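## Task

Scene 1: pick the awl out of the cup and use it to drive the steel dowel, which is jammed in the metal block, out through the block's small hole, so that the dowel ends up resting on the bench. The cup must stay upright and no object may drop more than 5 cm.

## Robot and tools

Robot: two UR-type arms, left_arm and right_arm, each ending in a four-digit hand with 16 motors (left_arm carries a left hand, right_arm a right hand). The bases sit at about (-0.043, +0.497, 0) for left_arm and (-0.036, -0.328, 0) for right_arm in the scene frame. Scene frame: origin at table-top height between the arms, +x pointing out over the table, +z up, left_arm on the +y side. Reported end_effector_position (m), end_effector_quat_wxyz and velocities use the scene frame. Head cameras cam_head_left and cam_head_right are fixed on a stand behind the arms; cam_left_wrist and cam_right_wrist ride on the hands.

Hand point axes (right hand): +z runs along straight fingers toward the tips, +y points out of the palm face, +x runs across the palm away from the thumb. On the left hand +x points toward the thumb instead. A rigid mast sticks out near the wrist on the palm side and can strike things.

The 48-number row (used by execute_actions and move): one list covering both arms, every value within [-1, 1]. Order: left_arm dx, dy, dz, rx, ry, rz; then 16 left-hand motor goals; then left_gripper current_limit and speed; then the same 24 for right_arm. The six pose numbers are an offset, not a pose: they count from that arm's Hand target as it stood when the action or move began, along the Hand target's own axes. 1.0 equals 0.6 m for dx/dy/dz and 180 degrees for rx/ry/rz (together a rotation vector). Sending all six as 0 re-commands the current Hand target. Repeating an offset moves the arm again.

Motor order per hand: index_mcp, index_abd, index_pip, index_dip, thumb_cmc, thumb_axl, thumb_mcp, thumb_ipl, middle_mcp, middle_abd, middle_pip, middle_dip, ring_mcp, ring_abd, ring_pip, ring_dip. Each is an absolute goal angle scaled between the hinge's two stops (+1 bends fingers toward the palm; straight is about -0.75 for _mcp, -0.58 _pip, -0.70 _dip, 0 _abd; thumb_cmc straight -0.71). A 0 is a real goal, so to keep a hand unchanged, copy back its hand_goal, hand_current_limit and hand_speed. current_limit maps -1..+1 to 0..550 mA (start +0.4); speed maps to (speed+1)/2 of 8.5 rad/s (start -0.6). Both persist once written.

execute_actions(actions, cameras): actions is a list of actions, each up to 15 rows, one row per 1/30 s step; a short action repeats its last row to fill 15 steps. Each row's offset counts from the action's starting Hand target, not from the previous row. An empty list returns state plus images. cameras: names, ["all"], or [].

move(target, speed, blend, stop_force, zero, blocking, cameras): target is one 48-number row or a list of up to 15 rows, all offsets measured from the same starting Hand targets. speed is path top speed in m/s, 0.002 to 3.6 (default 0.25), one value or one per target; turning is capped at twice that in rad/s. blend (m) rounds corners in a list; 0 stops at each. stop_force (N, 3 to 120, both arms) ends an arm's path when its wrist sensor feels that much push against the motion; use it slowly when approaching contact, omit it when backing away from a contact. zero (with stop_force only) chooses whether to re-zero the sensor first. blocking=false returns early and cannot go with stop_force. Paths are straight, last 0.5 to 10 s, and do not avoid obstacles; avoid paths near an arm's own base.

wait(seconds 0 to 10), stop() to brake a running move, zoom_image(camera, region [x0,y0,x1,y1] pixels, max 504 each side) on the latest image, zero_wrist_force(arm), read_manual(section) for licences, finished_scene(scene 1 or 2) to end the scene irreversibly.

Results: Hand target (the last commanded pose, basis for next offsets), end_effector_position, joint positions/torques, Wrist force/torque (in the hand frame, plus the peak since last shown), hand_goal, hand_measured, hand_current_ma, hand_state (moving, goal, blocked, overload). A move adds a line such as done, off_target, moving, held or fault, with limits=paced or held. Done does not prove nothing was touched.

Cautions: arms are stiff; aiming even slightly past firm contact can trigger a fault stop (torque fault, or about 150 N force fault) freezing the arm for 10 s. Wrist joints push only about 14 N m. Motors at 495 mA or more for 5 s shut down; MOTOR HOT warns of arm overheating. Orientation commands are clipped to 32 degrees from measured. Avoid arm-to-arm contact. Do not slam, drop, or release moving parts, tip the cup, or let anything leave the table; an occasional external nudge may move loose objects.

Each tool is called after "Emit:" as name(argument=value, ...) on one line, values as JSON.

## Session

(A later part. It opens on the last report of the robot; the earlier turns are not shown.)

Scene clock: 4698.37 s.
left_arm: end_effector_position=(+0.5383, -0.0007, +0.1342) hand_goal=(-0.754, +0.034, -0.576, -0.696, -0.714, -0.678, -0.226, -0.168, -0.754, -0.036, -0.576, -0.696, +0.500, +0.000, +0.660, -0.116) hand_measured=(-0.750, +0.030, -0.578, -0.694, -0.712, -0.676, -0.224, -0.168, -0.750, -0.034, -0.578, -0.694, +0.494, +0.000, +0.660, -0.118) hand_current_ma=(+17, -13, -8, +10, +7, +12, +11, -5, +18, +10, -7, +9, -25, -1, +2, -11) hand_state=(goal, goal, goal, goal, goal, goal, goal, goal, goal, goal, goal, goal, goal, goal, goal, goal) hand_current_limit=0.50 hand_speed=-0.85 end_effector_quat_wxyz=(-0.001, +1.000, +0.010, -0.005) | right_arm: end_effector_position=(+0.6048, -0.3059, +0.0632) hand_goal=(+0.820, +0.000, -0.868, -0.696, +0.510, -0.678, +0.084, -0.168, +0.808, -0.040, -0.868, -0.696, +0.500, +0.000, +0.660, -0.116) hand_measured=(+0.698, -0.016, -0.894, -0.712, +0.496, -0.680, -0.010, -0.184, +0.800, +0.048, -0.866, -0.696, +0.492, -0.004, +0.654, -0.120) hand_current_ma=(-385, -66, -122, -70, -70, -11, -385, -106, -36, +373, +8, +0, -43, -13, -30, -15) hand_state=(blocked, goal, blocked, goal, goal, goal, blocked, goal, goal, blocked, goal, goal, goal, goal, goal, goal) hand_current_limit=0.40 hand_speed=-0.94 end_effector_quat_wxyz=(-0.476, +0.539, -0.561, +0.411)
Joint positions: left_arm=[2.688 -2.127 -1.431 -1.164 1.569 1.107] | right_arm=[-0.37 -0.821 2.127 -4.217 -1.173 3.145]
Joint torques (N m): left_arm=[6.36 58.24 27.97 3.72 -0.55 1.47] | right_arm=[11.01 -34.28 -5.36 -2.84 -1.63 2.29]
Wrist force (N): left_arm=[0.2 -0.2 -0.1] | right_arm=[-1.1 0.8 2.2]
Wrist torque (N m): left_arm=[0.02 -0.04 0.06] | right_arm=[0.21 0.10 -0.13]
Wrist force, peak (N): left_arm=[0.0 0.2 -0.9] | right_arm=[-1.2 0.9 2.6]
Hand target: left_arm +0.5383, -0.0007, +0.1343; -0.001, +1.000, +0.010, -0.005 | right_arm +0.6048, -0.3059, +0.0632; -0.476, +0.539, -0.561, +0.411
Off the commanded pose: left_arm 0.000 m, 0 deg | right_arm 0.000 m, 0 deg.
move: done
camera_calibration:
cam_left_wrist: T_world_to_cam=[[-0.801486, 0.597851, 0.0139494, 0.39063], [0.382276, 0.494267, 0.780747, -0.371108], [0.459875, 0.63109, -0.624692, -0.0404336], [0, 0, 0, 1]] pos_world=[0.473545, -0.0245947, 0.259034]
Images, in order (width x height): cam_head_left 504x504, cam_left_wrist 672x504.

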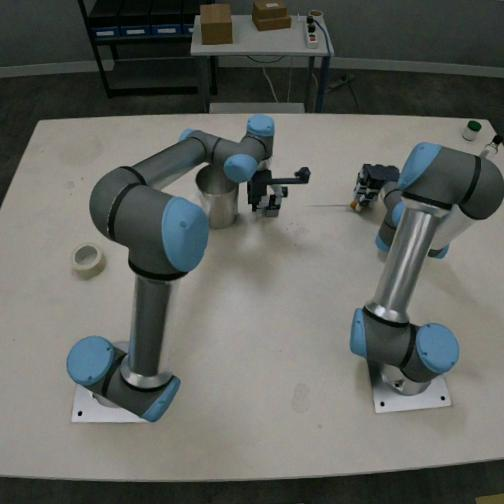

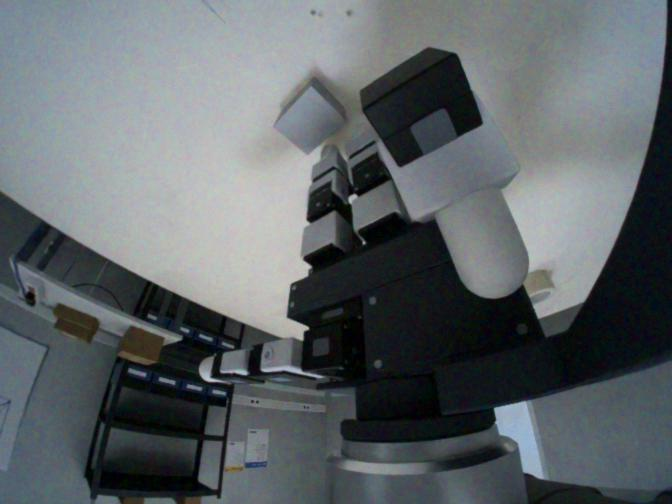

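Emit:
move(target=[0,0.0833,0,0,0,0, -0.754,0.035,-0.576,-0.696,-0.714,-0.678,-0.226,-0.168,-0.754,-0.035,-0.576,-0.696,0.5,0,0.66,-0.116,0.7,-0.85, 0,0,0,0,0,0, 0.82,0,-0.8686,-0.6957,0.511,-0.677,0.085,-0.1676,0.808,-0.04,-0.8686,-0.6957,0.5,0,0.66,-0.116,0.4,-0.94], speed=0.03, stop_force=10, cameras=["cam_left_wrist","cam_head_left","cam_right_wrist"])

Emit:
zoom_image(camera="cam_left_wrist", region=[240, 20, 440, 180])

Emit:
zoom_image(camera="cam_right_wrist", region=[560, 180, 672, 290])

Scene clock: 4708.10 s.
left_arm: end_effector_position=(+0.5393, -0.0507, +0.1341) hand_goal=(-0.754, +0.034, -0.576, -0.696, -0.714, -0.678, -0.226, -0.168, -0.754, -0.036, -0.576, -0.696, +0.500, +0.000, +0.660, -0.116) hand_measured=(-0.762, +0.030, -0.580, -0.696, -0.712, -0.676, -0.224, -0.168, -0.754, -0.034, -0.578, -0.694, +0.494, +0.000, +0.660, -0.118) hand_current_ma=(-33, -11, -16, +2, +7, +12, +11, -5, -2, +9, -7, +6, -25, -1, +2, -11) hand_state=(goal, goal, goal, goal, goal, goal, goal, goal, goal, goal, goal, goal, goal, goal, goal, goal) hand_current_limit=0.70 hand_speed=-0.85 end_effector_quat_wxyz=(-0.001, +1.000, +0.010, -0.005) | right_arm: end_effector_position=(+0.6048, -0.3059, +0.0632) hand_goal=(+0.820, +0.000, -0.868, -0.696, +0.510, -0.678, +0.084, -0.168, +0.808, -0.040, -0.868, -0.696, +0.500, +0.000, +0.660, -0.116) hand_measured=(+0.698, -0.016, -0.894, -0.712, +0.496, -0.680, -0.010, -0.184, +0.800, +0.048, -0.866, -0.696, +0.492, -0.004, +0.654, -0.120) hand_current_ma=(-385, -66, -122, -70, -70, -11, -385, -106, -36, +373, +8, +0, -43, -13, -30, -15) hand_state=(blocked, goal, blocked, goal, goal, goal, blocked, goal, goal, blocked, goal, goal, goal, goal, goal, goal) hand_current_limit=0.40 hand_speed=-0.94 end_effector_quat_wxyz=(-0.476, +0.539, -0.561, +0.411)
Joint positions: left_arm=[2.625 -2.198 -1.313 -1.211 1.568 1.044] | right_arm=[-0.37 -0.821 2.127 -4.217 -1.173 3.145]
Joint torques (N m): left_arm=[8.52 62.22 14.19 4.04 -0.08 1.81] | right_arm=[10.86 -34.57 -5.66 -2.77 -1.66 2.22]
Wrist force (N): left_arm=[0.3 -0.2 0.1] | right_arm=[-1.1 0.8 2.2]
Wrist torque (N m): left_arm=[0.05 -0.05 0.04] | right_arm=[0.20 0.09 -0.12]
Wrist force, peak (N): left_arm=[0.4 -0.9 -0.5] | right_arm=[-1.2 0.7 2.6]
Hand target: left_arm +0.5393, -0.0507, +0.1341; -0.001, +1.000, +0.010, -0.005 | right_arm +0.6048, -0.3059, +0.0632; -0.476, +0.539, -0.561, +0.411
Off the commanded pose: left_arm 0.000 m, 0 deg | right_arm 0.000 m, 0 deg.
move: done
camera_calibration:
cam_left_wrist: T_world_to_cam=[[-0.801486, 0.597851, 0.0139494, 0.421326], [0.382276, 0.494267, 0.780747, -0.346699], [0.459875, 0.63109, -0.624692, -0.00940147], [0, 0, 0, 1]] pos_world=[0.474545, -0.0745947, 0.258934]
cam_right_wrist: T_world_to_cam=[[-0.164465, 0.84921, -0.501791, 0.429558], [-0.658828, 0.284031, 0.696615, 0.380109], [0.734096, 0.445162, 0.51277, -0.22011], [0, 0, 0, 1]] pos_world=[0.482655, -0.374762, 0.0636247]
Images, in order (width x height): cam_head_left 504x504, cam_left_wrist 672x504, cam_right_wrist 672x504.

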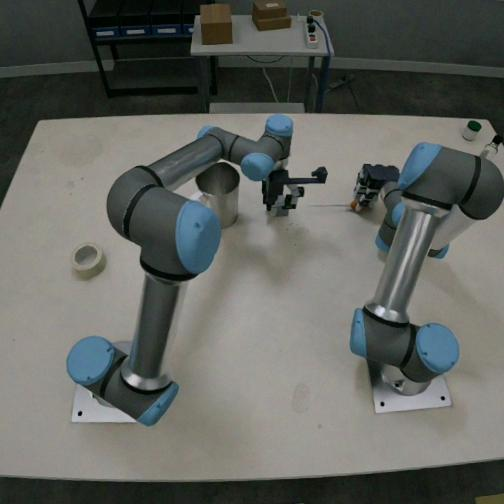

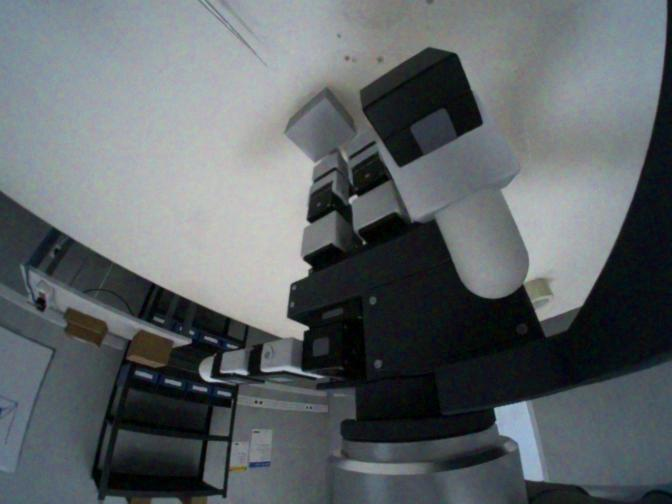

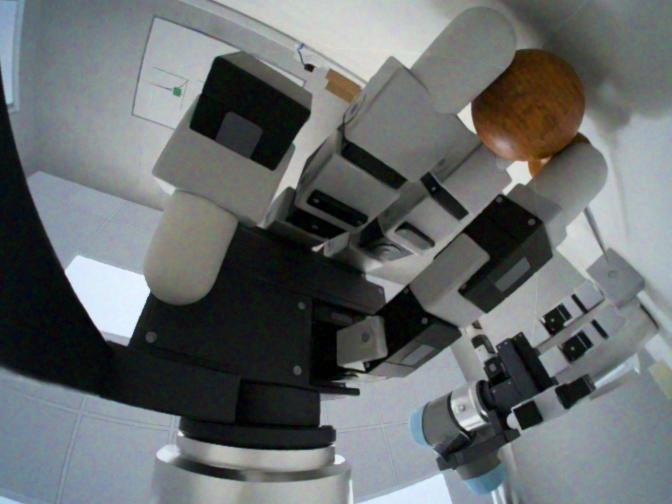

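Scaled by 2.520 from the camera's 672x504 image, which has a finer 960x720 frame.

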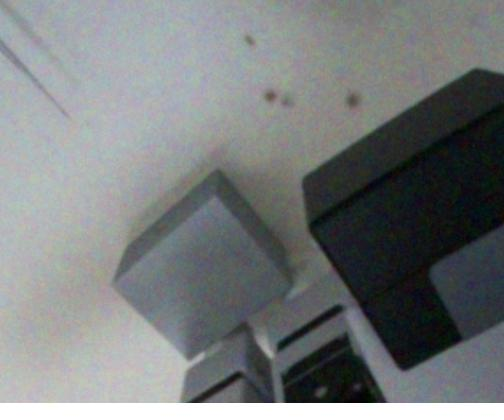

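Scaled by 4.500 from the camera's 672x504 image, which has a finer 960x720 frame.

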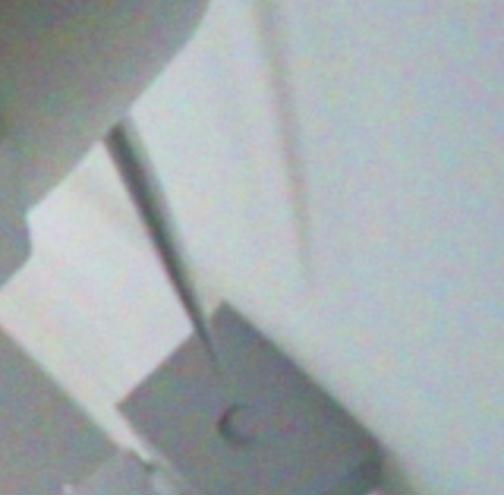

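Emit:
move(target=[[0,-0.0212,-0.06,0,0,0, -1,0.035,-1,-0.406,-0.714,-0.678,-0.226,-0.168,-1,-0.035,-1,-0.406,0.5,0,0.66,-0.116,0.6,-0.8, 0,0,0,0,0,0, 0.82,0,-0.8686,-0.6957,0.511,-0.677,0.085,-0.1676,0.808,-0.04,-0.8686,-0.6957,0.5,0,0.66,-0.116,0.4,-0.94],[0.0028,-0.0195,-0.0617,-0.15,0,0, -1,0.035,-1,-0.406,-0.714,-0.678,-0.226,-0.168,-1,-0.035,-1,-0.406,0.5,0,0.66,-0.116,0.6,-0.8, 0,0,0,0,0,0, 0.82,0,-0.8686,-0.6957,0.511,-0.677,0.085,-0.1676,0.808,-0.04,-0.8686,-0.6957,0.5,0,0.66,-0.116,0.4,-0.94]], speed=0.06, cameras=["cam_left_wrist","cam_head_left","cam_head_right"])

Emit:
zoom_image(camera="cam_left_wrist", region=[240, 20, 440, 180])

Emit:
zoom_image(camera="cam_head_left", region=[240, 150, 360, 240])

Scene clock: 4768.67 s.
left_arm: end_effector_position=(+0.5411, -0.0389, +0.1710) hand_goal=(-1.000, +0.034, -1.000, -0.406, -0.714, -0.678, -0.226, -0.168, -1.000, -0.036, -1.000, -0.406, +0.500, +0.000, +0.660, -0.116) hand_measured=(-0.996, +0.030, -0.994, -0.408, -0.716, -0.676, -0.224, -0.168, -0.996, -0.034, -0.996, -0.408, +0.494, +0.000, +0.660, -0.118) hand_current_ma=(+18, -10, +21, -10, -6, +12, +11, -5, +18, +9, +18, -9, -25, -1, +2, -10) hand_state=(goal, goal, goal, goal, goal, goal, goal, goal, goal, goal, goal, goal, goal, goal, goal, goal) hand_current_limit=0.60 hand_speed=-0.80 end_effector_quat_wxyz=(+0.232, +0.973, +0.011, -0.002) | right_arm: end_effector_position=(+0.6048, -0.3059, +0.0632) hand_goal=(+0.820, +0.000, -0.868, -0.696, +0.510, -0.678, +0.084, -0.168, +0.808, -0.040, -0.868, -0.696, +0.500, +0.000, +0.660, -0.116) hand_measured=(+0.698, -0.016, -0.894, -0.712, +0.496, -0.680, -0.010, -0.184, +0.800, +0.048, -0.866, -0.696, +0.492, -0.004, +0.654, -0.120) hand_current_ma=(-385, -66, -122, -70, -70, -11, -385, -106, -36, +373, +8, +0, -43, -13, -30, -15) hand_state=(blocked, goal, blocked, goal, goal, goal, blocked, goal, goal, blocked, goal, goal, goal, goal, goal, goal) hand_current_limit=0.40 hand_speed=-0.94 end_effector_quat_wxyz=(-0.476, +0.539, -0.561, +0.411)
Joint positions: left_arm=[2.767 -2.112 -1.586 -0.835 1.135 1.144] | right_arm=[-0.37 -0.821 2.127 -4.217 -1.173 3.145]
Joint torques (N m): left_arm=[-7.25 41.05 27.13 0.97 0.67 -0.24] | right_arm=[10.31 -35.69 -4.6 -2.65 -1.54 2.39]
Wrist force (N): left_arm=[-0.2 -0.1 -0.2] | right_arm=[-1.3 0.6 2.3]
Wrist torque (N m): left_arm=[0.08 0.02 -0.13] | right_arm=[0.16 0.11 -0.15]
Wrist force, peak (N): left_arm=[0.4 -0.2 -0.9] | right_arm=[-1.4 0.8 2.5]
Hand target: left_arm +0.5411, -0.0390, +0.1712; +0.232, +0.973, +0.011, -0.002 | right_arm +0.6048, -0.3059, +0.0632; -0.476, +0.539, -0.561, +0.411
Off the commanded pose: left_arm 0.000 m, 0 deg | right_arm 0.000 m, 0 deg.
move: done
camera_calibration:
cam_left_wrist: T_world_to_cam=[[-0.802864, 0.533882, -0.265292, 0.461221], [0.373359, 0.797206, 0.47441, -0.312997], [0.464772, 0.281837, -0.839378, 0.0258833], [0, 0, 0, 1]] pos_world=[0.475128, -0.00400915, 0.292573]
Images, in order (width x height): cam_head_left 504x504, cam_head_right 504x504, cam_left_wrist 672x504.

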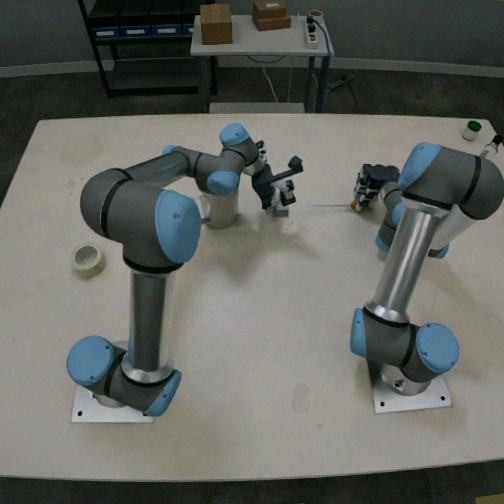

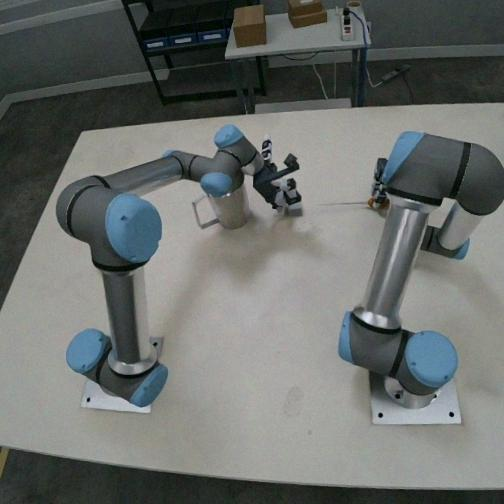

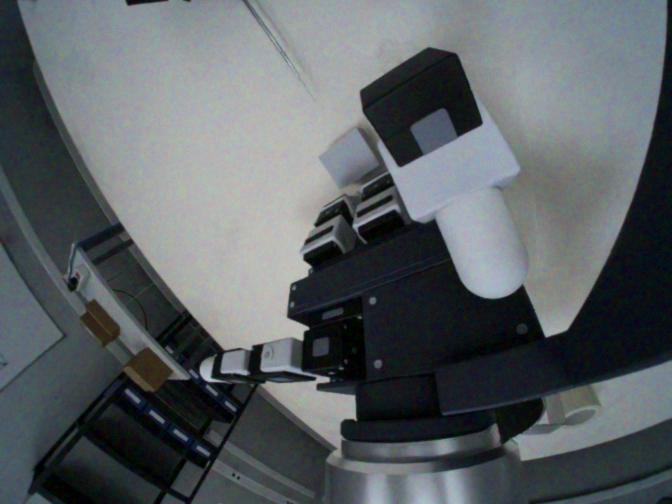

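Scaled by 2.520 from the camera's 672x504 image, which has a finer 960x720 frame.

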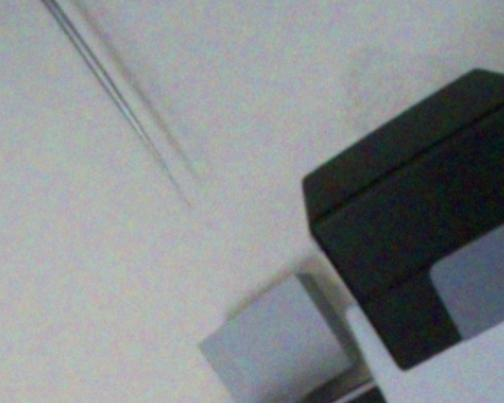

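Scaled by 4.200 from the camera's 504x504 image, which has a finer 720x720 frame.

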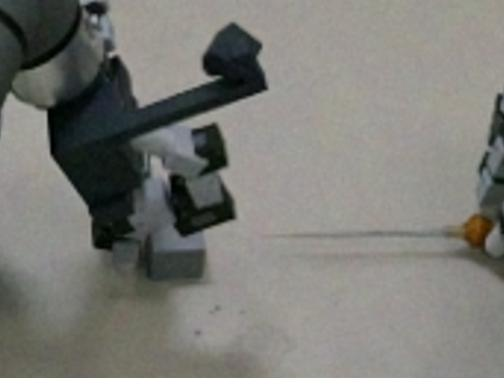

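Emit:
move(target=[0,0.0297,0.0151,0,0,0, -1,0.035,-1,-0.406,-0.714,-0.678,-0.226,-0.168,-1,-0.035,-1,-0.406,0.5,0,0.66,-0.116,0.7,-0.8, 0,0,0,0,0,0, 0.82,0,-0.8686,-0.6957,0.511,-0.677,0.085,-0.1676,0.808,-0.04,-0.8686,-0.6957,0.5,0,0.66,-0.116,0.4,-0.94], speed=0.03, cameras=["cam_left_wrist","cam_head_right","cam_right_wrist"])

Emit:
zoom_image(camera="cam_left_wrist", region=[240, 20, 440, 180])

Emit:
zoom_image(camera="cam_right_wrist", region=[560, 180, 672, 290])

Scene clock: 4779.90 s.
left_arm: end_effector_position=(+0.5415, -0.0591, +0.1710) hand_goal=(-1.000, +0.034, -1.000, -0.406, -0.714, -0.678, -0.226, -0.168, -1.000, -0.036, -1.000, -0.406, +0.500, +0.000, +0.660, -0.116) hand_measured=(-1.000, +0.030, -1.000, -0.408, -0.716, -0.676, -0.224, -0.168, -1.000, -0.034, -0.998, -0.408, +0.494, +0.000, +0.660, -0.118) hand_current_ma=(+0, -10, +0, -10, -7, +12, +11, -5, +1, +9, +6, -9, -25, -1, +2, -10) hand_state=(goal, goal, goal, goal, goal, goal, goal, goal, goal, goal, goal, goal, goal, goal, goal, goal) hand_current_limit=0.70 hand_speed=-0.80 end_effector_quat_wxyz=(+0.232, +0.973, +0.011, -0.002) end_effector_velocity=(+0.000, +0.003, -0.002) end_effector_angular_velocity=(+0.001, +0.002, +0.000) | right_arm: end_effector_position=(+0.6048, -0.3059, +0.0632) hand_goal=(+0.820, +0.000, -0.868, -0.696, +0.510, -0.678, +0.084, -0.168, +0.808, -0.040, -0.868, -0.696, +0.500, +0.000, +0.660, -0.116) hand_measured=(+0.698, -0.016, -0.894, -0.712, +0.496, -0.680, -0.010, -0.184, +0.800, +0.048, -0.866, -0.696, +0.492, -0.004, +0.654, -0.120) hand_current_ma=(-385, -66, -122, -70, -70, -11, -385, -106, -36, +373, +8, +0, -43, -13, -30, -15) hand_state=(blocked, goal, blocked, goal, goal, goal, blocked, goal, goal, blocked, goal, goal, goal, goal, goal, goal) hand_current_limit=0.40 hand_speed=-0.94 end_effector_quat_wxyz=(-0.476, +0.539, -0.561, +0.411)
Joint positions: left_arm=[2.738 -2.137 -1.547 -0.836 1.14 1.113] | right_arm=[-0.37 -0.821 2.127 -4.217 -1.173 3.145]
Joint velocities: left_arm=[0.003 0.001 -0.005 0 0 0.004] | right_arm=[within noise]
Joint torques (N m): left_arm=[8.65 57.92 13.56 1.08 -0.54 1.73] | right_arm=[11.23 -35.07 -5.66 -2.62 -1.53 2.29]
Wrist force (N): left_arm=[-0.5 0.0 -0.1] | right_arm=[-1.1 0.7 2.2]
Wrist torque (N m): left_arm=[0.08 0.04 -0.03] | right_arm=[0.18 0.10 -0.13]
Wrist force, peak (N): left_arm=[-0.2 -0.8 -0.6] | right_arm=[-1.3 0.8 2.6]
Hand target: left_arm +0.5415, -0.0590, +0.1711; +0.232, +0.973, +0.011, -0.002 | right_arm +0.6048, -0.3059, +0.0632; -0.476, +0.539, -0.561, +0.411
Off the commanded pose: left_arm 0.000 m, 0 deg | right_arm 0.000 m, 0 deg.
move: done
camera_calibration:
cam_left_wrist: T_world_to_cam=[[-0.802906, 0.533886, -0.265155, 0.47228], [0.373382, 0.797166, 0.474459, -0.297022], [0.46468, 0.281942, -0.839393, 0.0313578], [0, 0, 0, 1]] pos_world=[0.475528, -0.0242094, 0.292474]
cam_right_wrist: T_world_to_cam=[[-0.164465, 0.84921, -0.501791, 0.429558], [-0.658828, 0.284031, 0.696615, 0.380109], [0.734096, 0.445162, 0.51277, -0.22011], [0, 0, 0, 1]] pos_world=[0.482655, -0.374762, 0.0636247]
Images, in order (width x height): cam_head_right 504x504, cam_left_wrist 672x504, cam_right_wrist 672x504.

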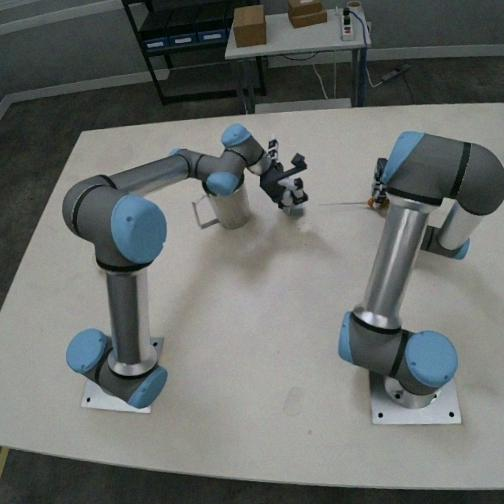

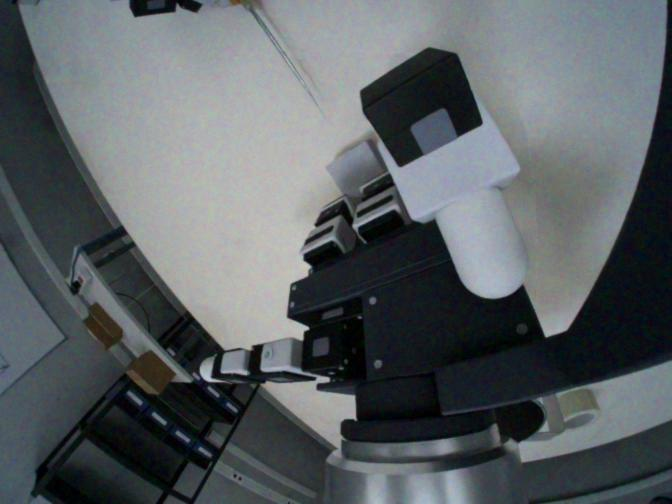

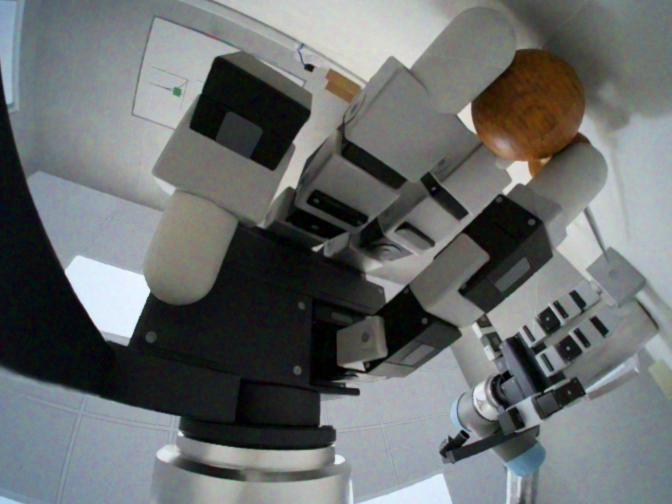

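Scaled by 2.520 from the camera's 672x504 image, which has a finer 960x720 frame.

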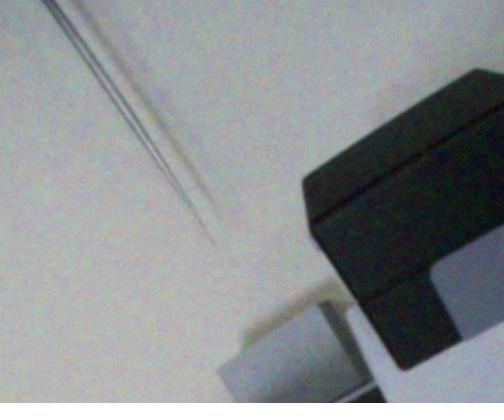

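Scaled by 4.500 from the camera's 672x504 image, which has a finer 960x720 frame.

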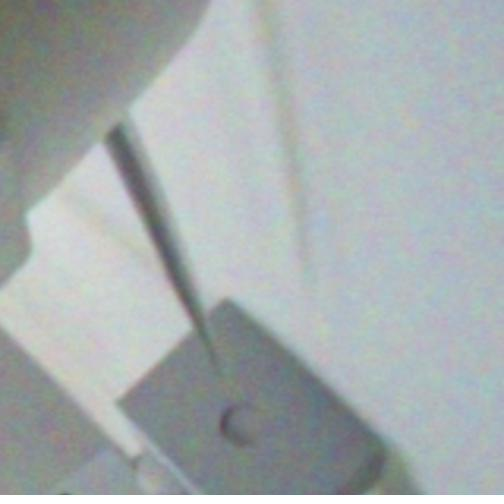

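Emit:
move(target=[0,0,0,0,0,0, -1,0.035,-1,-0.406,-0.714,-0.678,-0.226,-0.168,-1,-0.035,-1,-0.406,0.5,0,0.66,-0.116,0.7,-0.8, -0.0665,0.0069,-0.0032,0,0,0, 0.82,0,-0.8686,-0.6957,0.511,-0.677,0.085,-0.1676,0.808,-0.04,-0.8686,-0.6957,0.5,0,0.66,-0.116,0.4,-0.94], speed=0.05, cameras=["cam_left_wrist","cam_right_wrist"])

Emit:
zoom_image(camera="cam_left_wrist", region=[290, 80, 410, 180])

Emit:
zoom_image(camera="cam_right_wrist", region=[585, 225, 645, 285])

Scene clock: 4807.20 s.
left_arm: end_effector_position=(+0.5415, -0.0590, +0.1711) hand_goal=(-1.000, +0.034, -1.000, -0.406, -0.714, -0.678, -0.226, -0.168, -1.000, -0.036, -1.000, -0.406, +0.500, +0.000, +0.660, -0.116) hand_measured=(-1.000, +0.030, -1.000, -0.408, -0.716, -0.676, -0.224, -0.168, -1.000, -0.034, -0.998, -0.408, +0.494, +0.000, +0.660, -0.118) hand_current_ma=(+0, -10, +0, -10, -7, +12, +11, -5, +1, +9, +6, -9, -25, -1, +2, -10) hand_state=(goal, goal, goal, goal, goal, goal, goal, goal, goal, goal, goal, goal, goal, goal, goal, goal) hand_current_limit=0.70 hand_speed=-0.80 end_effector_quat_wxyz=(+0.232, +0.973, +0.011, -0.002) | right_arm: end_effector_position=(+0.6007, -0.2659, +0.0633) hand_goal=(+0.820, +0.000, -0.868, -0.696, +0.510, -0.678, +0.084, -0.168, +0.808, -0.040, -0.868, -0.696, +0.500, +0.000, +0.660, -0.116) hand_measured=(+0.698, -0.016, -0.894, -0.712, +0.496, -0.680, -0.010, -0.184, +0.800, +0.048, -0.866, -0.696, +0.492, -0.004, +0.654, -0.120) hand_current_ma=(-385, -66, -122, -70, -70, -11, -385, -106, -36, +373, +8, +0, -43, -13, -30, -15) hand_state=(blocked, goal, blocked, goal, goal, goal, blocked, goal, goal, blocked, goal, goal, goal, goal, goal, goal) hand_current_limit=0.40 hand_speed=-0.94 end_effector_quat_wxyz=(-0.476, +0.538, -0.561, +0.411) end_effector_velocity=(+0.000, -0.001, +0.000) end_effector_angular_velocity=(+0.001, +0.001, +0.002)
Joint positions: left_arm=[2.739 -2.137 -1.547 -0.836 1.14 1.113] | right_arm=[-0.281 -0.824 2.137 -4.232 -1.26 3.167]
Joint velocities: left_arm=[within noise] | right_arm=[-0.003 0 0 0.002 0.005 0]
Joint torques (N m): left_arm=[8.46 58.39 13.97 3.84 -2.3 1.56] | right_arm=[-9.68 -46.94 -7.08 -1.12 2.74 -2.27]
Wrist force (N): left_arm=[-0.3 -0.1 -0.1] | right_arm=[-1.3 0.8 2.4]
Wrist torque (N m): left_arm=[0.06 0.03 -0.04] | right_arm=[0.19 0.11 -0.21]
Wrist force, peak (N): left_arm=[-0.6 -0.2 0.0] | right_arm=[-2.1 0.9 2.2]
Hand target: left_arm +0.5415, -0.0590, +0.1711; +0.232, +0.973, +0.011, -0.002 | right_arm +0.6007, -0.2660, +0.0632; -0.476, +0.539, -0.561, +0.411
Off the commanded pose: left_arm 0.000 m, 0 deg | right_arm 0.000 m, 0 deg.
move: done
camera_calibration:
cam_left_wrist: T_world_to_cam=[[-0.80279, 0.533927, -0.265426, 0.472304], [0.373357, 0.797205, 0.474414, -0.29717], [0.464902, 0.281756, -0.839333, 0.0313689], [0, 0, 0, 1]] pos_world=[0.475528, -0.0241088, 0.292673]
cam_right_wrist: T_world_to_cam=[[-0.164421, 0.849294, -0.501663, 0.394915], [-0.658844, 0.28394, 0.696636, 0.366023], [0.734091, 0.445059, 0.512867, -0.234945], [0, 0, 0, 1]] pos_world=[0.478555, -0.334763, 0.0636245]
Images, in order (width x height): cam_left_wrist 672x504, cam_right_wrist 672x504.

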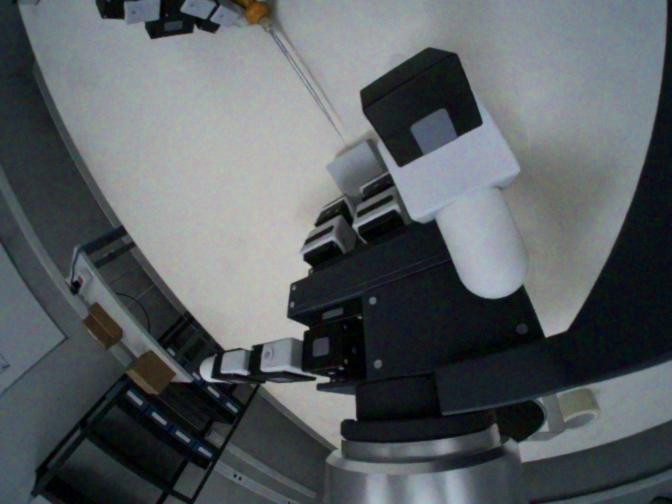

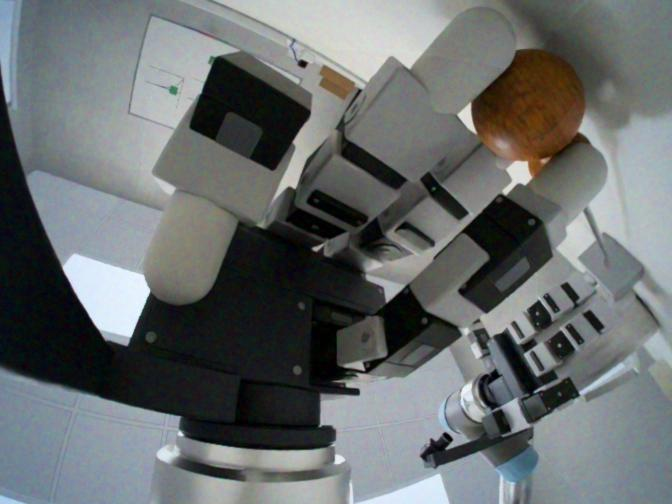

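Scaled by 4.200 from the camera's 672x504 image, which has a finer 960x720 frame.

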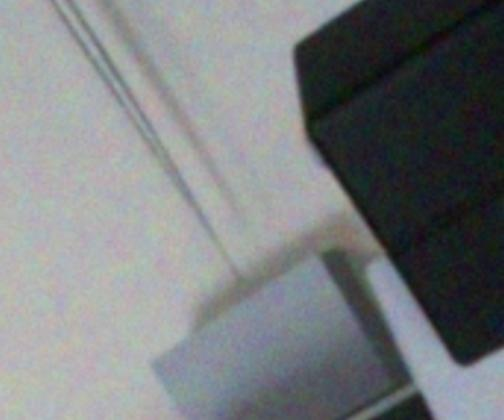

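Scaled by 8.400 from the camera's 672x504 image, which has a finer 960x720 frame.

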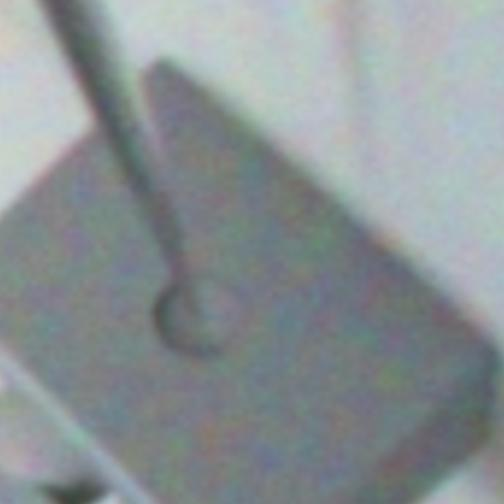

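Emit:
move(target=[0,0,0,0,0,0, -1,0.035,-1,-0.406,-0.714,-0.678,-0.226,-0.168,-1,-0.035,-1,-0.406,0.5,0,0.66,-0.116,0.7,-0.8, -0.0332,0.0027,0.0016,0,0,0, 0.82,0,-0.8686,-0.6957,0.511,-0.677,0.085,-0.1676,0.808,-0.04,-0.8686,-0.6957,0.5,0,0.66,-0.116,0.4,-0.94], speed=0.015, stop_force=4, cameras=["cam_left_wrist","cam_right_wrist"])

Emit:
zoom_image(camera="cam_left_wrist", region=[290, 80, 410, 180])

Emit:
zoom_image(camera="cam_right_wrist", region=[585, 225, 645, 285])

Scene clock: 4817.03 s.
left_arm: end_effector_position=(+0.5415, -0.0590, +0.1711) hand_goal=(-1.000, +0.034, -1.000, -0.406, -0.714, -0.678, -0.226, -0.168, -1.000, -0.036, -1.000, -0.406, +0.500, +0.000, +0.660, -0.116) hand_measured=(-1.000, +0.030, -1.000, -0.412, -0.716, -0.676, -0.224, -0.168, -1.000, -0.034, -1.000, -0.410, +0.494, +0.000, +0.660, -0.118) hand_current_ma=(-1, -10, +0, -23, -7, +12, +11, -5, +0, +9, +0, -17, -25, -1, +2, -10) hand_state=(goal, goal, goal, goal, goal, goal, goal, goal, goal, goal, goal, goal, goal, goal, goal, goal) hand_current_limit=0.70 hand_speed=-0.80 end_effector_quat_wxyz=(+0.232, +0.973, +0.011, -0.002) | right_arm: end_effector_position=(+0.6007, -0.2565, +0.0632) hand_goal=(+0.820, +0.000, -0.868, -0.696, +0.510, -0.678, +0.084, -0.168, +0.808, -0.040, -0.868, -0.696, +0.500, +0.000, +0.660, -0.116) hand_measured=(+0.698, -0.008, -0.894, -0.712, +0.500, -0.680, -0.010, -0.184, +0.800, +0.054, -0.866, -0.696, +0.492, -0.004, +0.654, -0.120) hand_current_ma=(-385, -32, -122, -70, -45, -10, -385, -106, -36, +385, +7, +0, -43, -13, -30, -15) hand_state=(blocked, goal, blocked, goal, goal, goal, blocked, goal, goal, blocked, goal, goal, goal, goal, goal, goal) hand_current_limit=0.40 hand_speed=-0.94 end_effector_quat_wxyz=(-0.476, +0.539, -0.561, +0.411)
Joint positions: left_arm=[2.739 -2.137 -1.547 -0.836 1.14 1.113] | right_arm=[-0.259 -0.823 2.135 -4.232 -1.282 3.171]
Joint torques (N m): left_arm=[0.33 54.55 14.53 3.62 -2.34 1.85] | right_arm=[-8.76 -41.24 1.36 -3.04 0.72 -2.29]
Wrist force (N): left_arm=[-0.3 -2.5 -2.6] | right_arm=[0.9 0.6 2.3]
Wrist torque (N m): left_arm=[0.56 0.02 -0.03] | right_arm=[0.18 0.02 -0.30]
Wrist force, peak (N): left_arm=[-0.4 -2.9 -3.2] | right_arm=[3.2 0.3 2.2]
Hand target: left_arm +0.5415, -0.0590, +0.1711; +0.232, +0.973, +0.011, -0.002 | right_arm +0.6007, -0.2565, +0.0633; -0.476, +0.539, -0.561, +0.411 (not the last commanded pose)
Off the commanded pose: left_arm 0.000 m, 0 deg | right_arm 0.011 m, 0 deg.
move: contact (right_arm)
camera_calibration:
cam_left_wrist: T_world_to_cam=[[-0.80282, 0.533862, -0.265465, 0.472328], [0.373291, 0.797248, 0.474393, -0.297131], [0.464902, 0.281757, -0.839333, 0.0313688], [0, 0, 0, 1]] pos_world=[0.475528, -0.024109, 0.292672]
cam_right_wrist: T_world_to_cam=[[-0.164409, 0.849185, -0.50185, 0.386902], [-0.658842, 0.284103, 0.696573, 0.363409], [0.734096, 0.445163, 0.51277, -0.239092], [0, 0, 0, 1]] pos_world=[0.478555, -0.325362, 0.0636249]
Images, in order (width x height): cam_left_wrist 672x504, cam_right_wrist 672x504.

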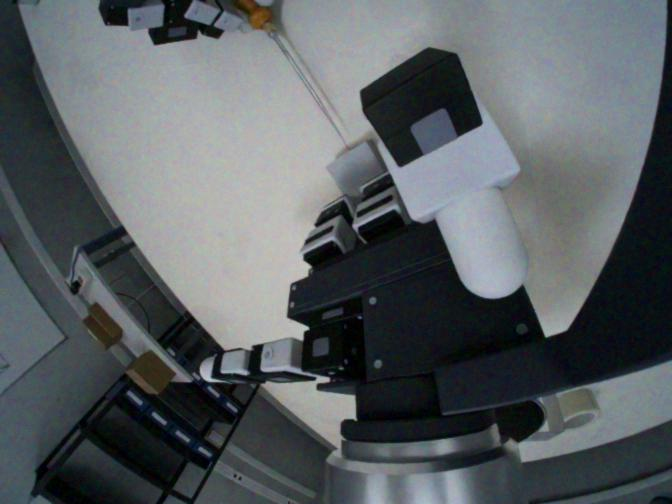

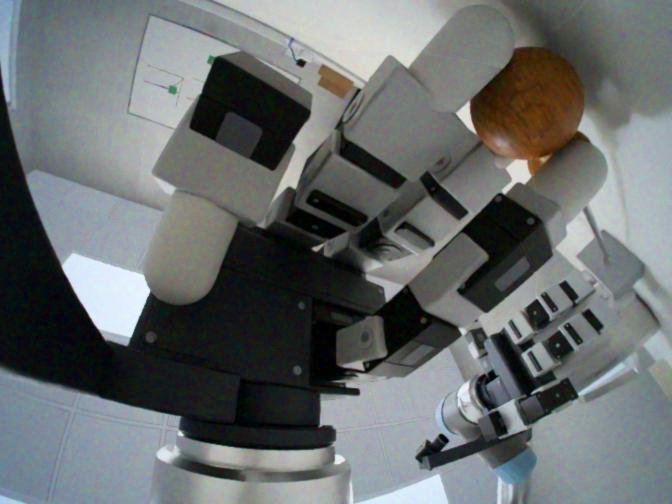

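Scaled by 4.200 from the camera's 672x504 image, which has a finer 960x720 frame.

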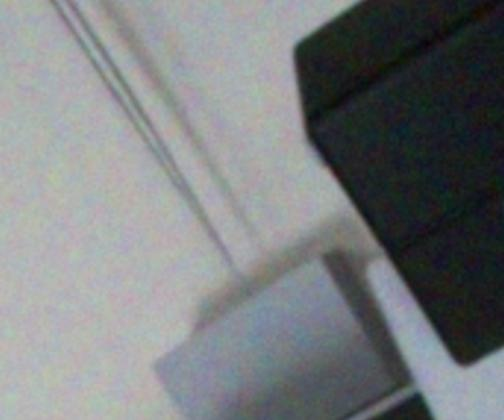

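Scaled by 8.400 from the camera's 672x504 image, which has a finer 960x720 frame.

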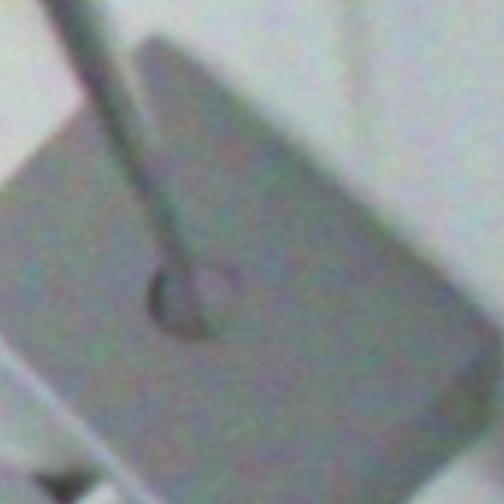

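Emit:
move(target=[0,0,0,0,0,0, -1,0.035,-1,-0.406,-0.714,-0.678,-0.226,-0.168,-1,-0.035,-1,-0.406,0.5,0,0.66,-0.116,0.7,-0.8, 0,0,0,0,0,0, 0.88,-0.04,-0.8686,-0.6957,0.48,-0.677,0.15,-0.1676,0.808,-0.1,-0.8686,-0.6957,0.5,0,0.66,-0.116,0.7,-0.94], speed=0.02)

Emit:
move(target=[0,0,0,0,0,0, -1,0.035,-1,-0.406,-0.714,-0.678,-0.226,-0.168,-1,-0.035,-1,-0.406,0.5,0,0.66,-0.116,0.7,-0.8, -0.0415,0.0034,0.002,0,0,0, 0.88,-0.04,-0.8686,-0.6957,0.48,-0.677,0.15,-0.1676,0.808,-0.1,-0.8686,-0.6957,0.5,0,0.66,-0.116,0.7,-0.94], speed=0.01, stop_force=10, cameras=["cam_left_wrist","cam_right_wrist"])

Emit:
zoom_image(camera="cam_left_wrist", region=[290, 80, 410, 180])

Emit:
zoom_image(camera="cam_right_wrist", region=[585, 225, 645, 285])

Scene clock: 4832.20 s.
left_arm: end_effector_position=(+0.5415, -0.0590, +0.1711) hand_goal=(-1.000, +0.034, -1.000, -0.406, -0.714, -0.678, -0.226, -0.168, -1.000, -0.036, -1.000, -0.406, +0.500, +0.000, +0.660, -0.116) hand_measured=(-1.000, +0.030, -1.000, -0.412, -0.716, -0.676, -0.224, -0.168, -1.000, -0.034, -1.000, -0.410, +0.494, +0.000, +0.660, -0.118) hand_current_ma=(-1, -10, +0, -23, -7, +12, +11, -5, +0, +9, +0, -17, -25, -1, +2, -10) hand_state=(goal, goal, goal, goal, goal, goal, goal, goal, goal, goal, goal, goal, goal, goal, goal, goal) hand_current_limit=0.70 hand_speed=-0.80 end_effector_quat_wxyz=(+0.232, +0.973, +0.011, -0.002) | right_arm: end_effector_position=(+0.6007, -0.2565, +0.0633) hand_goal=(+0.880, -0.040, -0.868, -0.696, +0.480, -0.678, +0.150, -0.168, +0.808, -0.100, -0.868, -0.696, +0.500, +0.000, +0.660, -0.116) hand_measured=(+0.698, -0.016, -0.894, -0.712, +0.496, -0.678, -0.006, -0.188, +0.800, +0.054, -0.868, -0.696, +0.492, -0.004, +0.654, -0.120) hand_current_ma=(-468, +101, -125, -72, +70, +1, -467, -127, -36, +467, -1, +0, -43, -13, -30, -15) hand_state=(blocked, blocked, blocked, goal, goal, goal, blocked, blocked, goal, blocked, goal, goal, goal, goal, goal, goal) hand_current_limit=0.70 hand_speed=-0.94 end_effector_quat_wxyz=(-0.476, +0.539, -0.561, +0.411)
Joint positions: left_arm=[2.739 -2.137 -1.547 -0.836 1.14 1.113] | right_arm=[-0.259 -0.823 2.135 -4.232 -1.282 3.171]
Joint torques (N m): left_arm=[-5.21 43.59 16.83 3.84 -2.16 1.93] | right_arm=[-7.21 -48.62 0.56 -3.21 -0.78 -1.73]
Wrist force (N): left_arm=[-0.3 -2.5 -2.8] | right_arm=[2.1 0.4 2.1]
Wrist torque (N m): left_arm=[0.56 0.02 -0.04] | right_arm=[0.19 -0.04 -0.38]
Wrist force, peak (N): left_arm=[-0.3 -2.7 -3.1] | right_arm=[2.5 0.7 2.1]
Hand target: left_arm +0.5415, -0.0590, +0.1711; +0.232, +0.973, +0.011, -0.002 | right_arm +0.6007, -0.2565, +0.0633; -0.476, +0.539, -0.561, +0.411
Off the commanded pose: left_arm 0.000 m, 0 deg | right_arm 0.000 m, 0 deg.
move: done

Scene clock: 4834.83 s.
left_arm: end_effector_position=(+0.5415, -0.0590, +0.1711) hand_goal=(-1.000, +0.034, -1.000, -0.406, -0.714, -0.678, -0.226, -0.168, -1.000, -0.036, -1.000, -0.406, +0.500, +0.000, +0.660, -0.116) hand_measured=(-1.000, +0.032, -1.000, -0.424, -0.716, -0.676, -0.224, -0.168, -1.000, -0.034, -1.000, -0.426, +0.494, +0.000, +0.660, -0.118) hand_current_ma=(-3, -9, -1, -74, -7, +12, +11, -5, -3, +9, -2, -83, -25, -1, +2, -10) hand_state=(goal, goal, goal, goal, goal, goal, goal, goal, goal, goal, goal, goal, goal, goal, goal, goal) hand_current_limit=0.70 hand_speed=-0.80 end_effector_quat_wxyz=(+0.232, +0.973, +0.011, -0.002) | right_arm: end_effector_position=(+0.6007, -0.2409, +0.0633) hand_goal=(+0.880, -0.040, -0.868, -0.696, +0.480, -0.678, +0.150, -0.168, +0.808, -0.100, -0.868, -0.696, +0.500, +0.000, +0.660, -0.116) hand_measured=(+0.698, +0.042, -0.902, -0.716, +0.530, -0.666, +0.002, -0.188, +0.790, +0.122, -0.870, -0.696, +0.492, -0.004, +0.654, -0.120) hand_current_ma=(-468, +347, -161, -92, +243, +63, -468, -128, -91, +467, -8, +0, -43, -12, -30, -15) hand_state=(blocked, blocked, blocked, goal, blocked, goal, blocked, blocked, goal, blocked, goal, goal, goal, goal, goal, goal) hand_current_limit=0.70 hand_speed=-0.94 end_effector_quat_wxyz=(-0.476, +0.539, -0.561, +0.411)
Joint positions: left_arm=[2.739 -2.137 -1.547 -0.836 1.14 1.113] | right_arm=[-0.222 -0.822 2.13 -4.231 -1.318 3.18]
Joint torques (N m): left_arm=[-3.98 35.16 18.75 4.04 -3.1 1.44] | right_arm=[-2.78 -41.68 2.32 -2.77 3.99 -1.54]
Wrist force (N): left_arm=[-0.4 -7.2 -11.1] | right_arm=[7.9 -0.7 2.2]
Wrist torque (N m): left_arm=[1.94 0.00 -0.04] | right_arm=[0.12 -0.26 -0.58]
Wrist force, peak (N): left_arm=[-0.6 -7.3 -11.5] | right_arm=[12.1 -1.1 2.2]
Hand target: left_arm +0.5415, -0.0590, +0.1711; +0.232, +0.973, +0.011, -0.002 | right_arm +0.6007, -0.2409, +0.0633; -0.476, +0.539, -0.561, +0.411 (not the last commanded pose)
Off the commanded pose: left_arm 0.000 m, 0 deg | right_arm 0.009 m, 0 deg.
move: contact (right_arm)
camera_calibration:
cam_left_wrist: T_world_to_cam=[[-0.80279, 0.533927, -0.265426, 0.472304], [0.373357, 0.797205, 0.474414, -0.29717], [0.464902, 0.281756, -0.839333, 0.0313689], [0, 0, 0, 1]] pos_world=[0.475528, -0.0241088, 0.292673]
cam_right_wrist: T_world_to_cam=[[-0.164409, 0.849185, -0.50185, 0.373654], [-0.658842, 0.284103, 0.696573, 0.358977], [0.734096, 0.445163, 0.51277, -0.246036], [0, 0, 0, 1]] pos_world=[0.478555, -0.309762, 0.0636249]
Images, in order (width x height): cam_left_wrist 672x504, cam_right_wrist 672x504.

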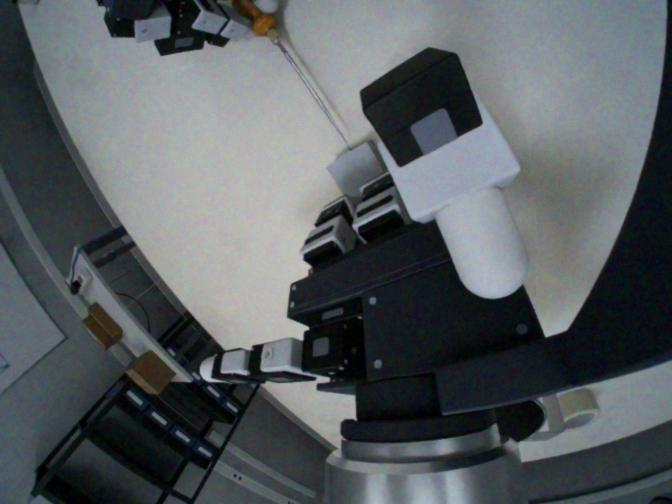

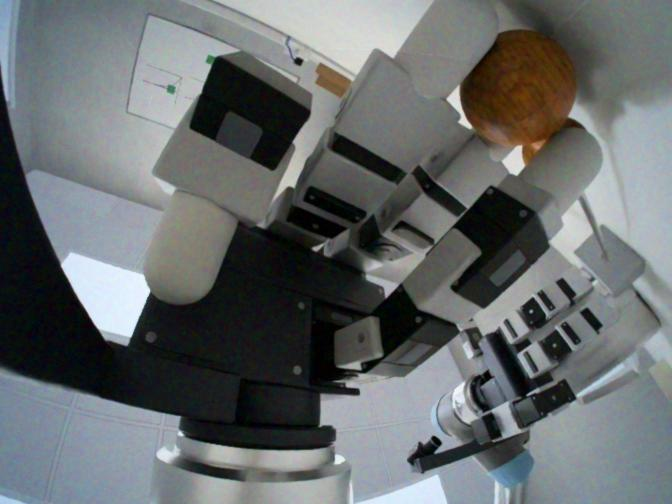

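Scaled by 4.200 from the camera's 672x504 image, which has a finer 960x720 frame.

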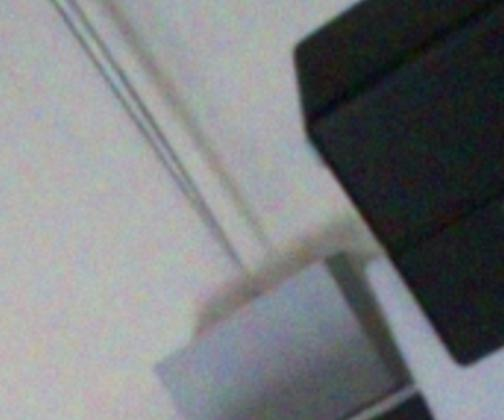

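Scaled by 8.400 from the camera's 672x504 image, which has a finer 960x720 frame.

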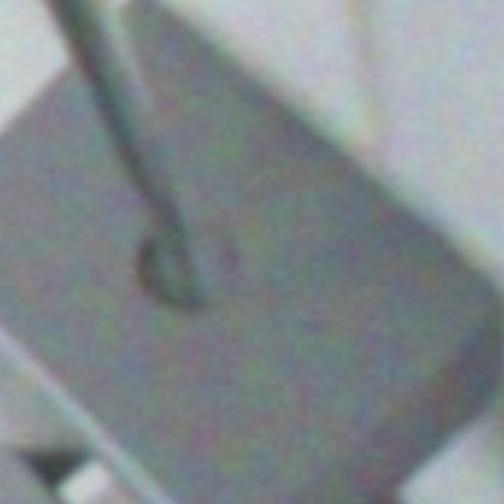

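Emit:
move(target=[0,0,0,0,0,0, -1,0.035,-1,-0.406,-0.714,-0.678,-0.226,-0.168,-1,-0.035,-1,-0.406,0.5,0,0.66,-0.116,0.7,-0.8, -0.0415,0.0034,0.002,0,0,0, 0.88,-0.04,-0.8686,-0.6957,0.48,-0.677,0.15,-0.1676,0.808,-0.1,-0.8686,-0.6957,0.5,0,0.66,-0.116,0.7,-0.94], speed=0.01, stop_force=12, cameras=["cam_left_wrist","cam_right_wrist","cam_head_left"])

Emit:
zoom_image(camera="cam_left_wrist", region=[230, 0, 410, 180])

Emit:
zoom_image(camera="cam_right_wrist", region=[565, 205, 645, 285])

Scene clock: 4858.00 s.
left_arm: end_effector_position=(+0.5415, -0.0590, +0.1711) hand_goal=(-1.000, +0.034, -1.000, -0.406, -0.714, -0.678, -0.226, -0.168, -1.000, -0.036, -1.000, -0.406, +0.500, +0.000, +0.660, -0.116) hand_measured=(-1.002, +0.032, -1.000, -0.434, -0.716, -0.676, -0.224, -0.168, -1.002, -0.034, -1.000, -0.438, +0.494, +0.000, +0.660, -0.118) hand_current_ma=(-5, -8, -2, -122, -7, +12, +11, -5, -6, +9, -3, -140, -25, -1, +2, -10) hand_state=(goal, goal, goal, blocked, goal, goal, goal, goal, goal, goal, goal, blocked, goal, goal, goal, goal) hand_current_limit=0.70 hand_speed=-0.80 end_effector_quat_wxyz=(+0.232, +0.973, +0.011, -0.002) | right_arm: end_effector_position=(+0.6006, -0.2159, +0.0633) hand_goal=(+0.880, -0.040, -0.868, -0.696, +0.480, -0.678, +0.150, -0.168, +0.808, -0.100, -0.868, -0.696, +0.500, +0.000, +0.660, -0.116) hand_measured=(+0.694, +0.222, -0.916, -0.724, +0.662, -0.650, +0.006, -0.200, +0.788, +0.358, -0.856, -0.692, +0.500, +0.056, +0.670, -0.120) hand_current_ma=(-468, +467, -226, -133, +467, +155, -468, -199, -96, +467, +59, +16, +1, +229, +42, -15) hand_state=(blocked, blocked, blocked, blocked, blocked, blocked, blocked, blocked, goal, blocked, goal, goal, goal, blocked, goal, goal) hand_current_limit=0.70 hand_speed=-0.94 end_effector_quat_wxyz=(-0.476, +0.539, -0.561, +0.411)
Joint positions: left_arm=[2.739 -2.137 -1.547 -0.836 1.14 1.113] | right_arm=[-0.162 -0.819 2.12 -4.227 -1.376 3.193]
Joint torques (N m): left_arm=[-4.43 26.95 23.41 4.14 -4.26 0.78] | right_arm=[1 -34.87 -1.48 -2.4 5.63 0.39]
Wrist force (N): left_arm=[-0.8 -11.1 -17.0] | right_arm=[17.3 -1.2 2.0]
Wrist torque (N m): left_arm=[2.95 -0.04 -0.06] | right_arm=[0.14 -0.67 -1.03]
Wrist force, peak (N): left_arm=[-0.9 -11.1 -17.3] | right_arm=[19.1 -1.6 2.1]
Hand target: left_arm +0.5415, -0.0590, +0.1711; +0.232, +0.973, +0.011, -0.002 | right_arm +0.6006, -0.2159, +0.0633; -0.476, +0.539, -0.561, +0.411
Off the commanded pose: left_arm 0.000 m, 0 deg | right_arm 0.000 m, 0 deg.
move: done
camera_calibration:
cam_left_wrist: T_world_to_cam=[[-0.80279, 0.533927, -0.265426, 0.472304], [0.373357, 0.797205, 0.474414, -0.29717], [0.464902, 0.281756, -0.839333, 0.0313689], [0, 0, 0, 1]] pos_world=[0.475528, -0.0241088, 0.292673]
cam_right_wrist: T_world_to_cam=[[-0.164409, 0.849185, -0.50185, 0.352458], [-0.658842, 0.284103, 0.696573, 0.351739], [0.734096, 0.445163, 0.51277, -0.257143], [0, 0, 0, 1]] pos_world=[0.478455, -0.284762, 0.0637249]
Images, in order (width x height): cam_head_left 504x504, cam_left_wrist 672x504, cam_right_wrist 672x504.

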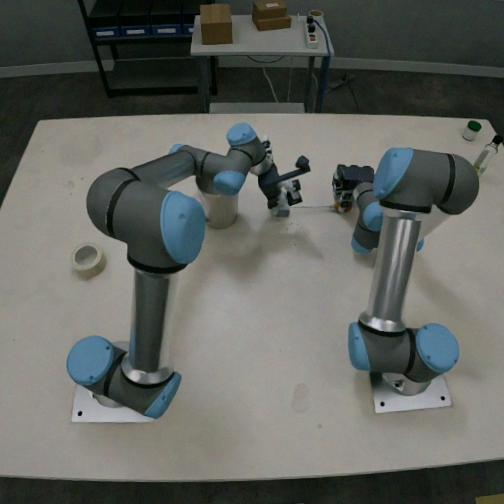

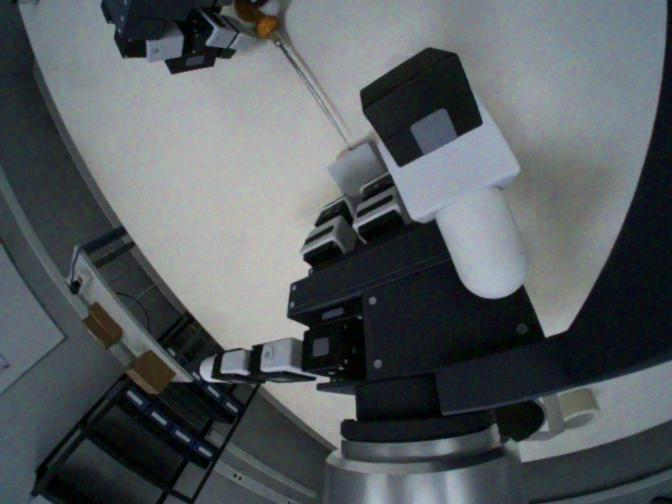

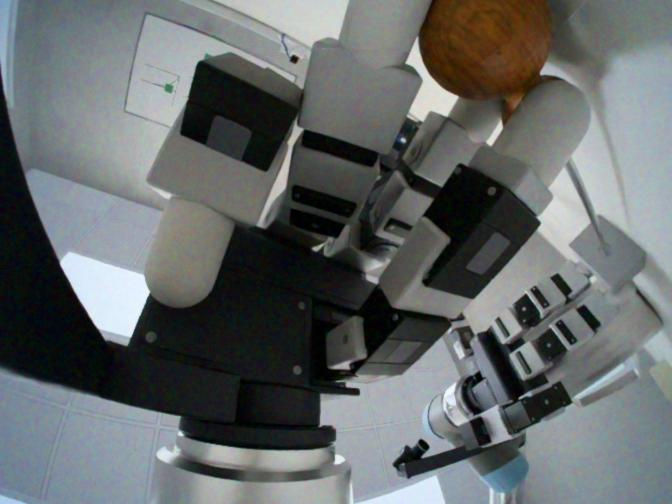

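Scaled by 2.800 from the camera's 672x504 image, which has a finer 960x720 frame.

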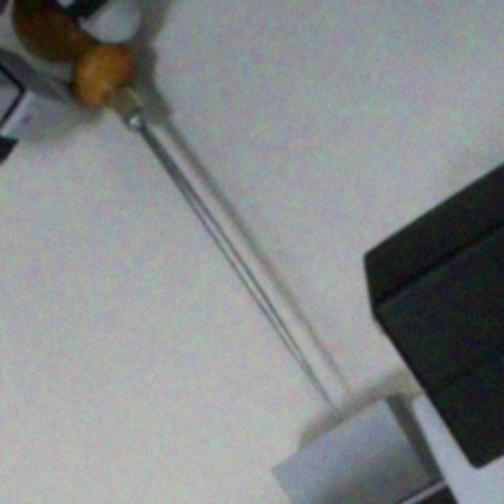

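Scaled by 6.300 from the camera's 672x504 image, which has a finer 960x720 frame.

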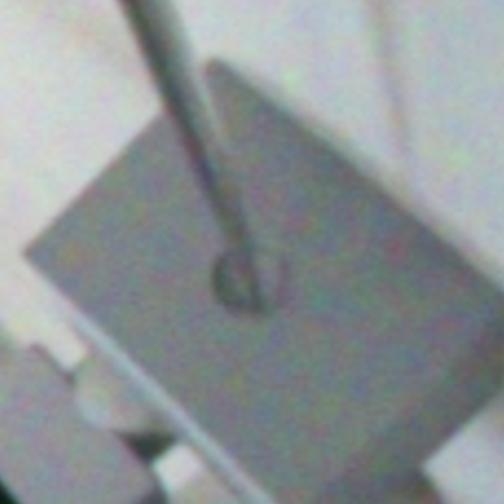

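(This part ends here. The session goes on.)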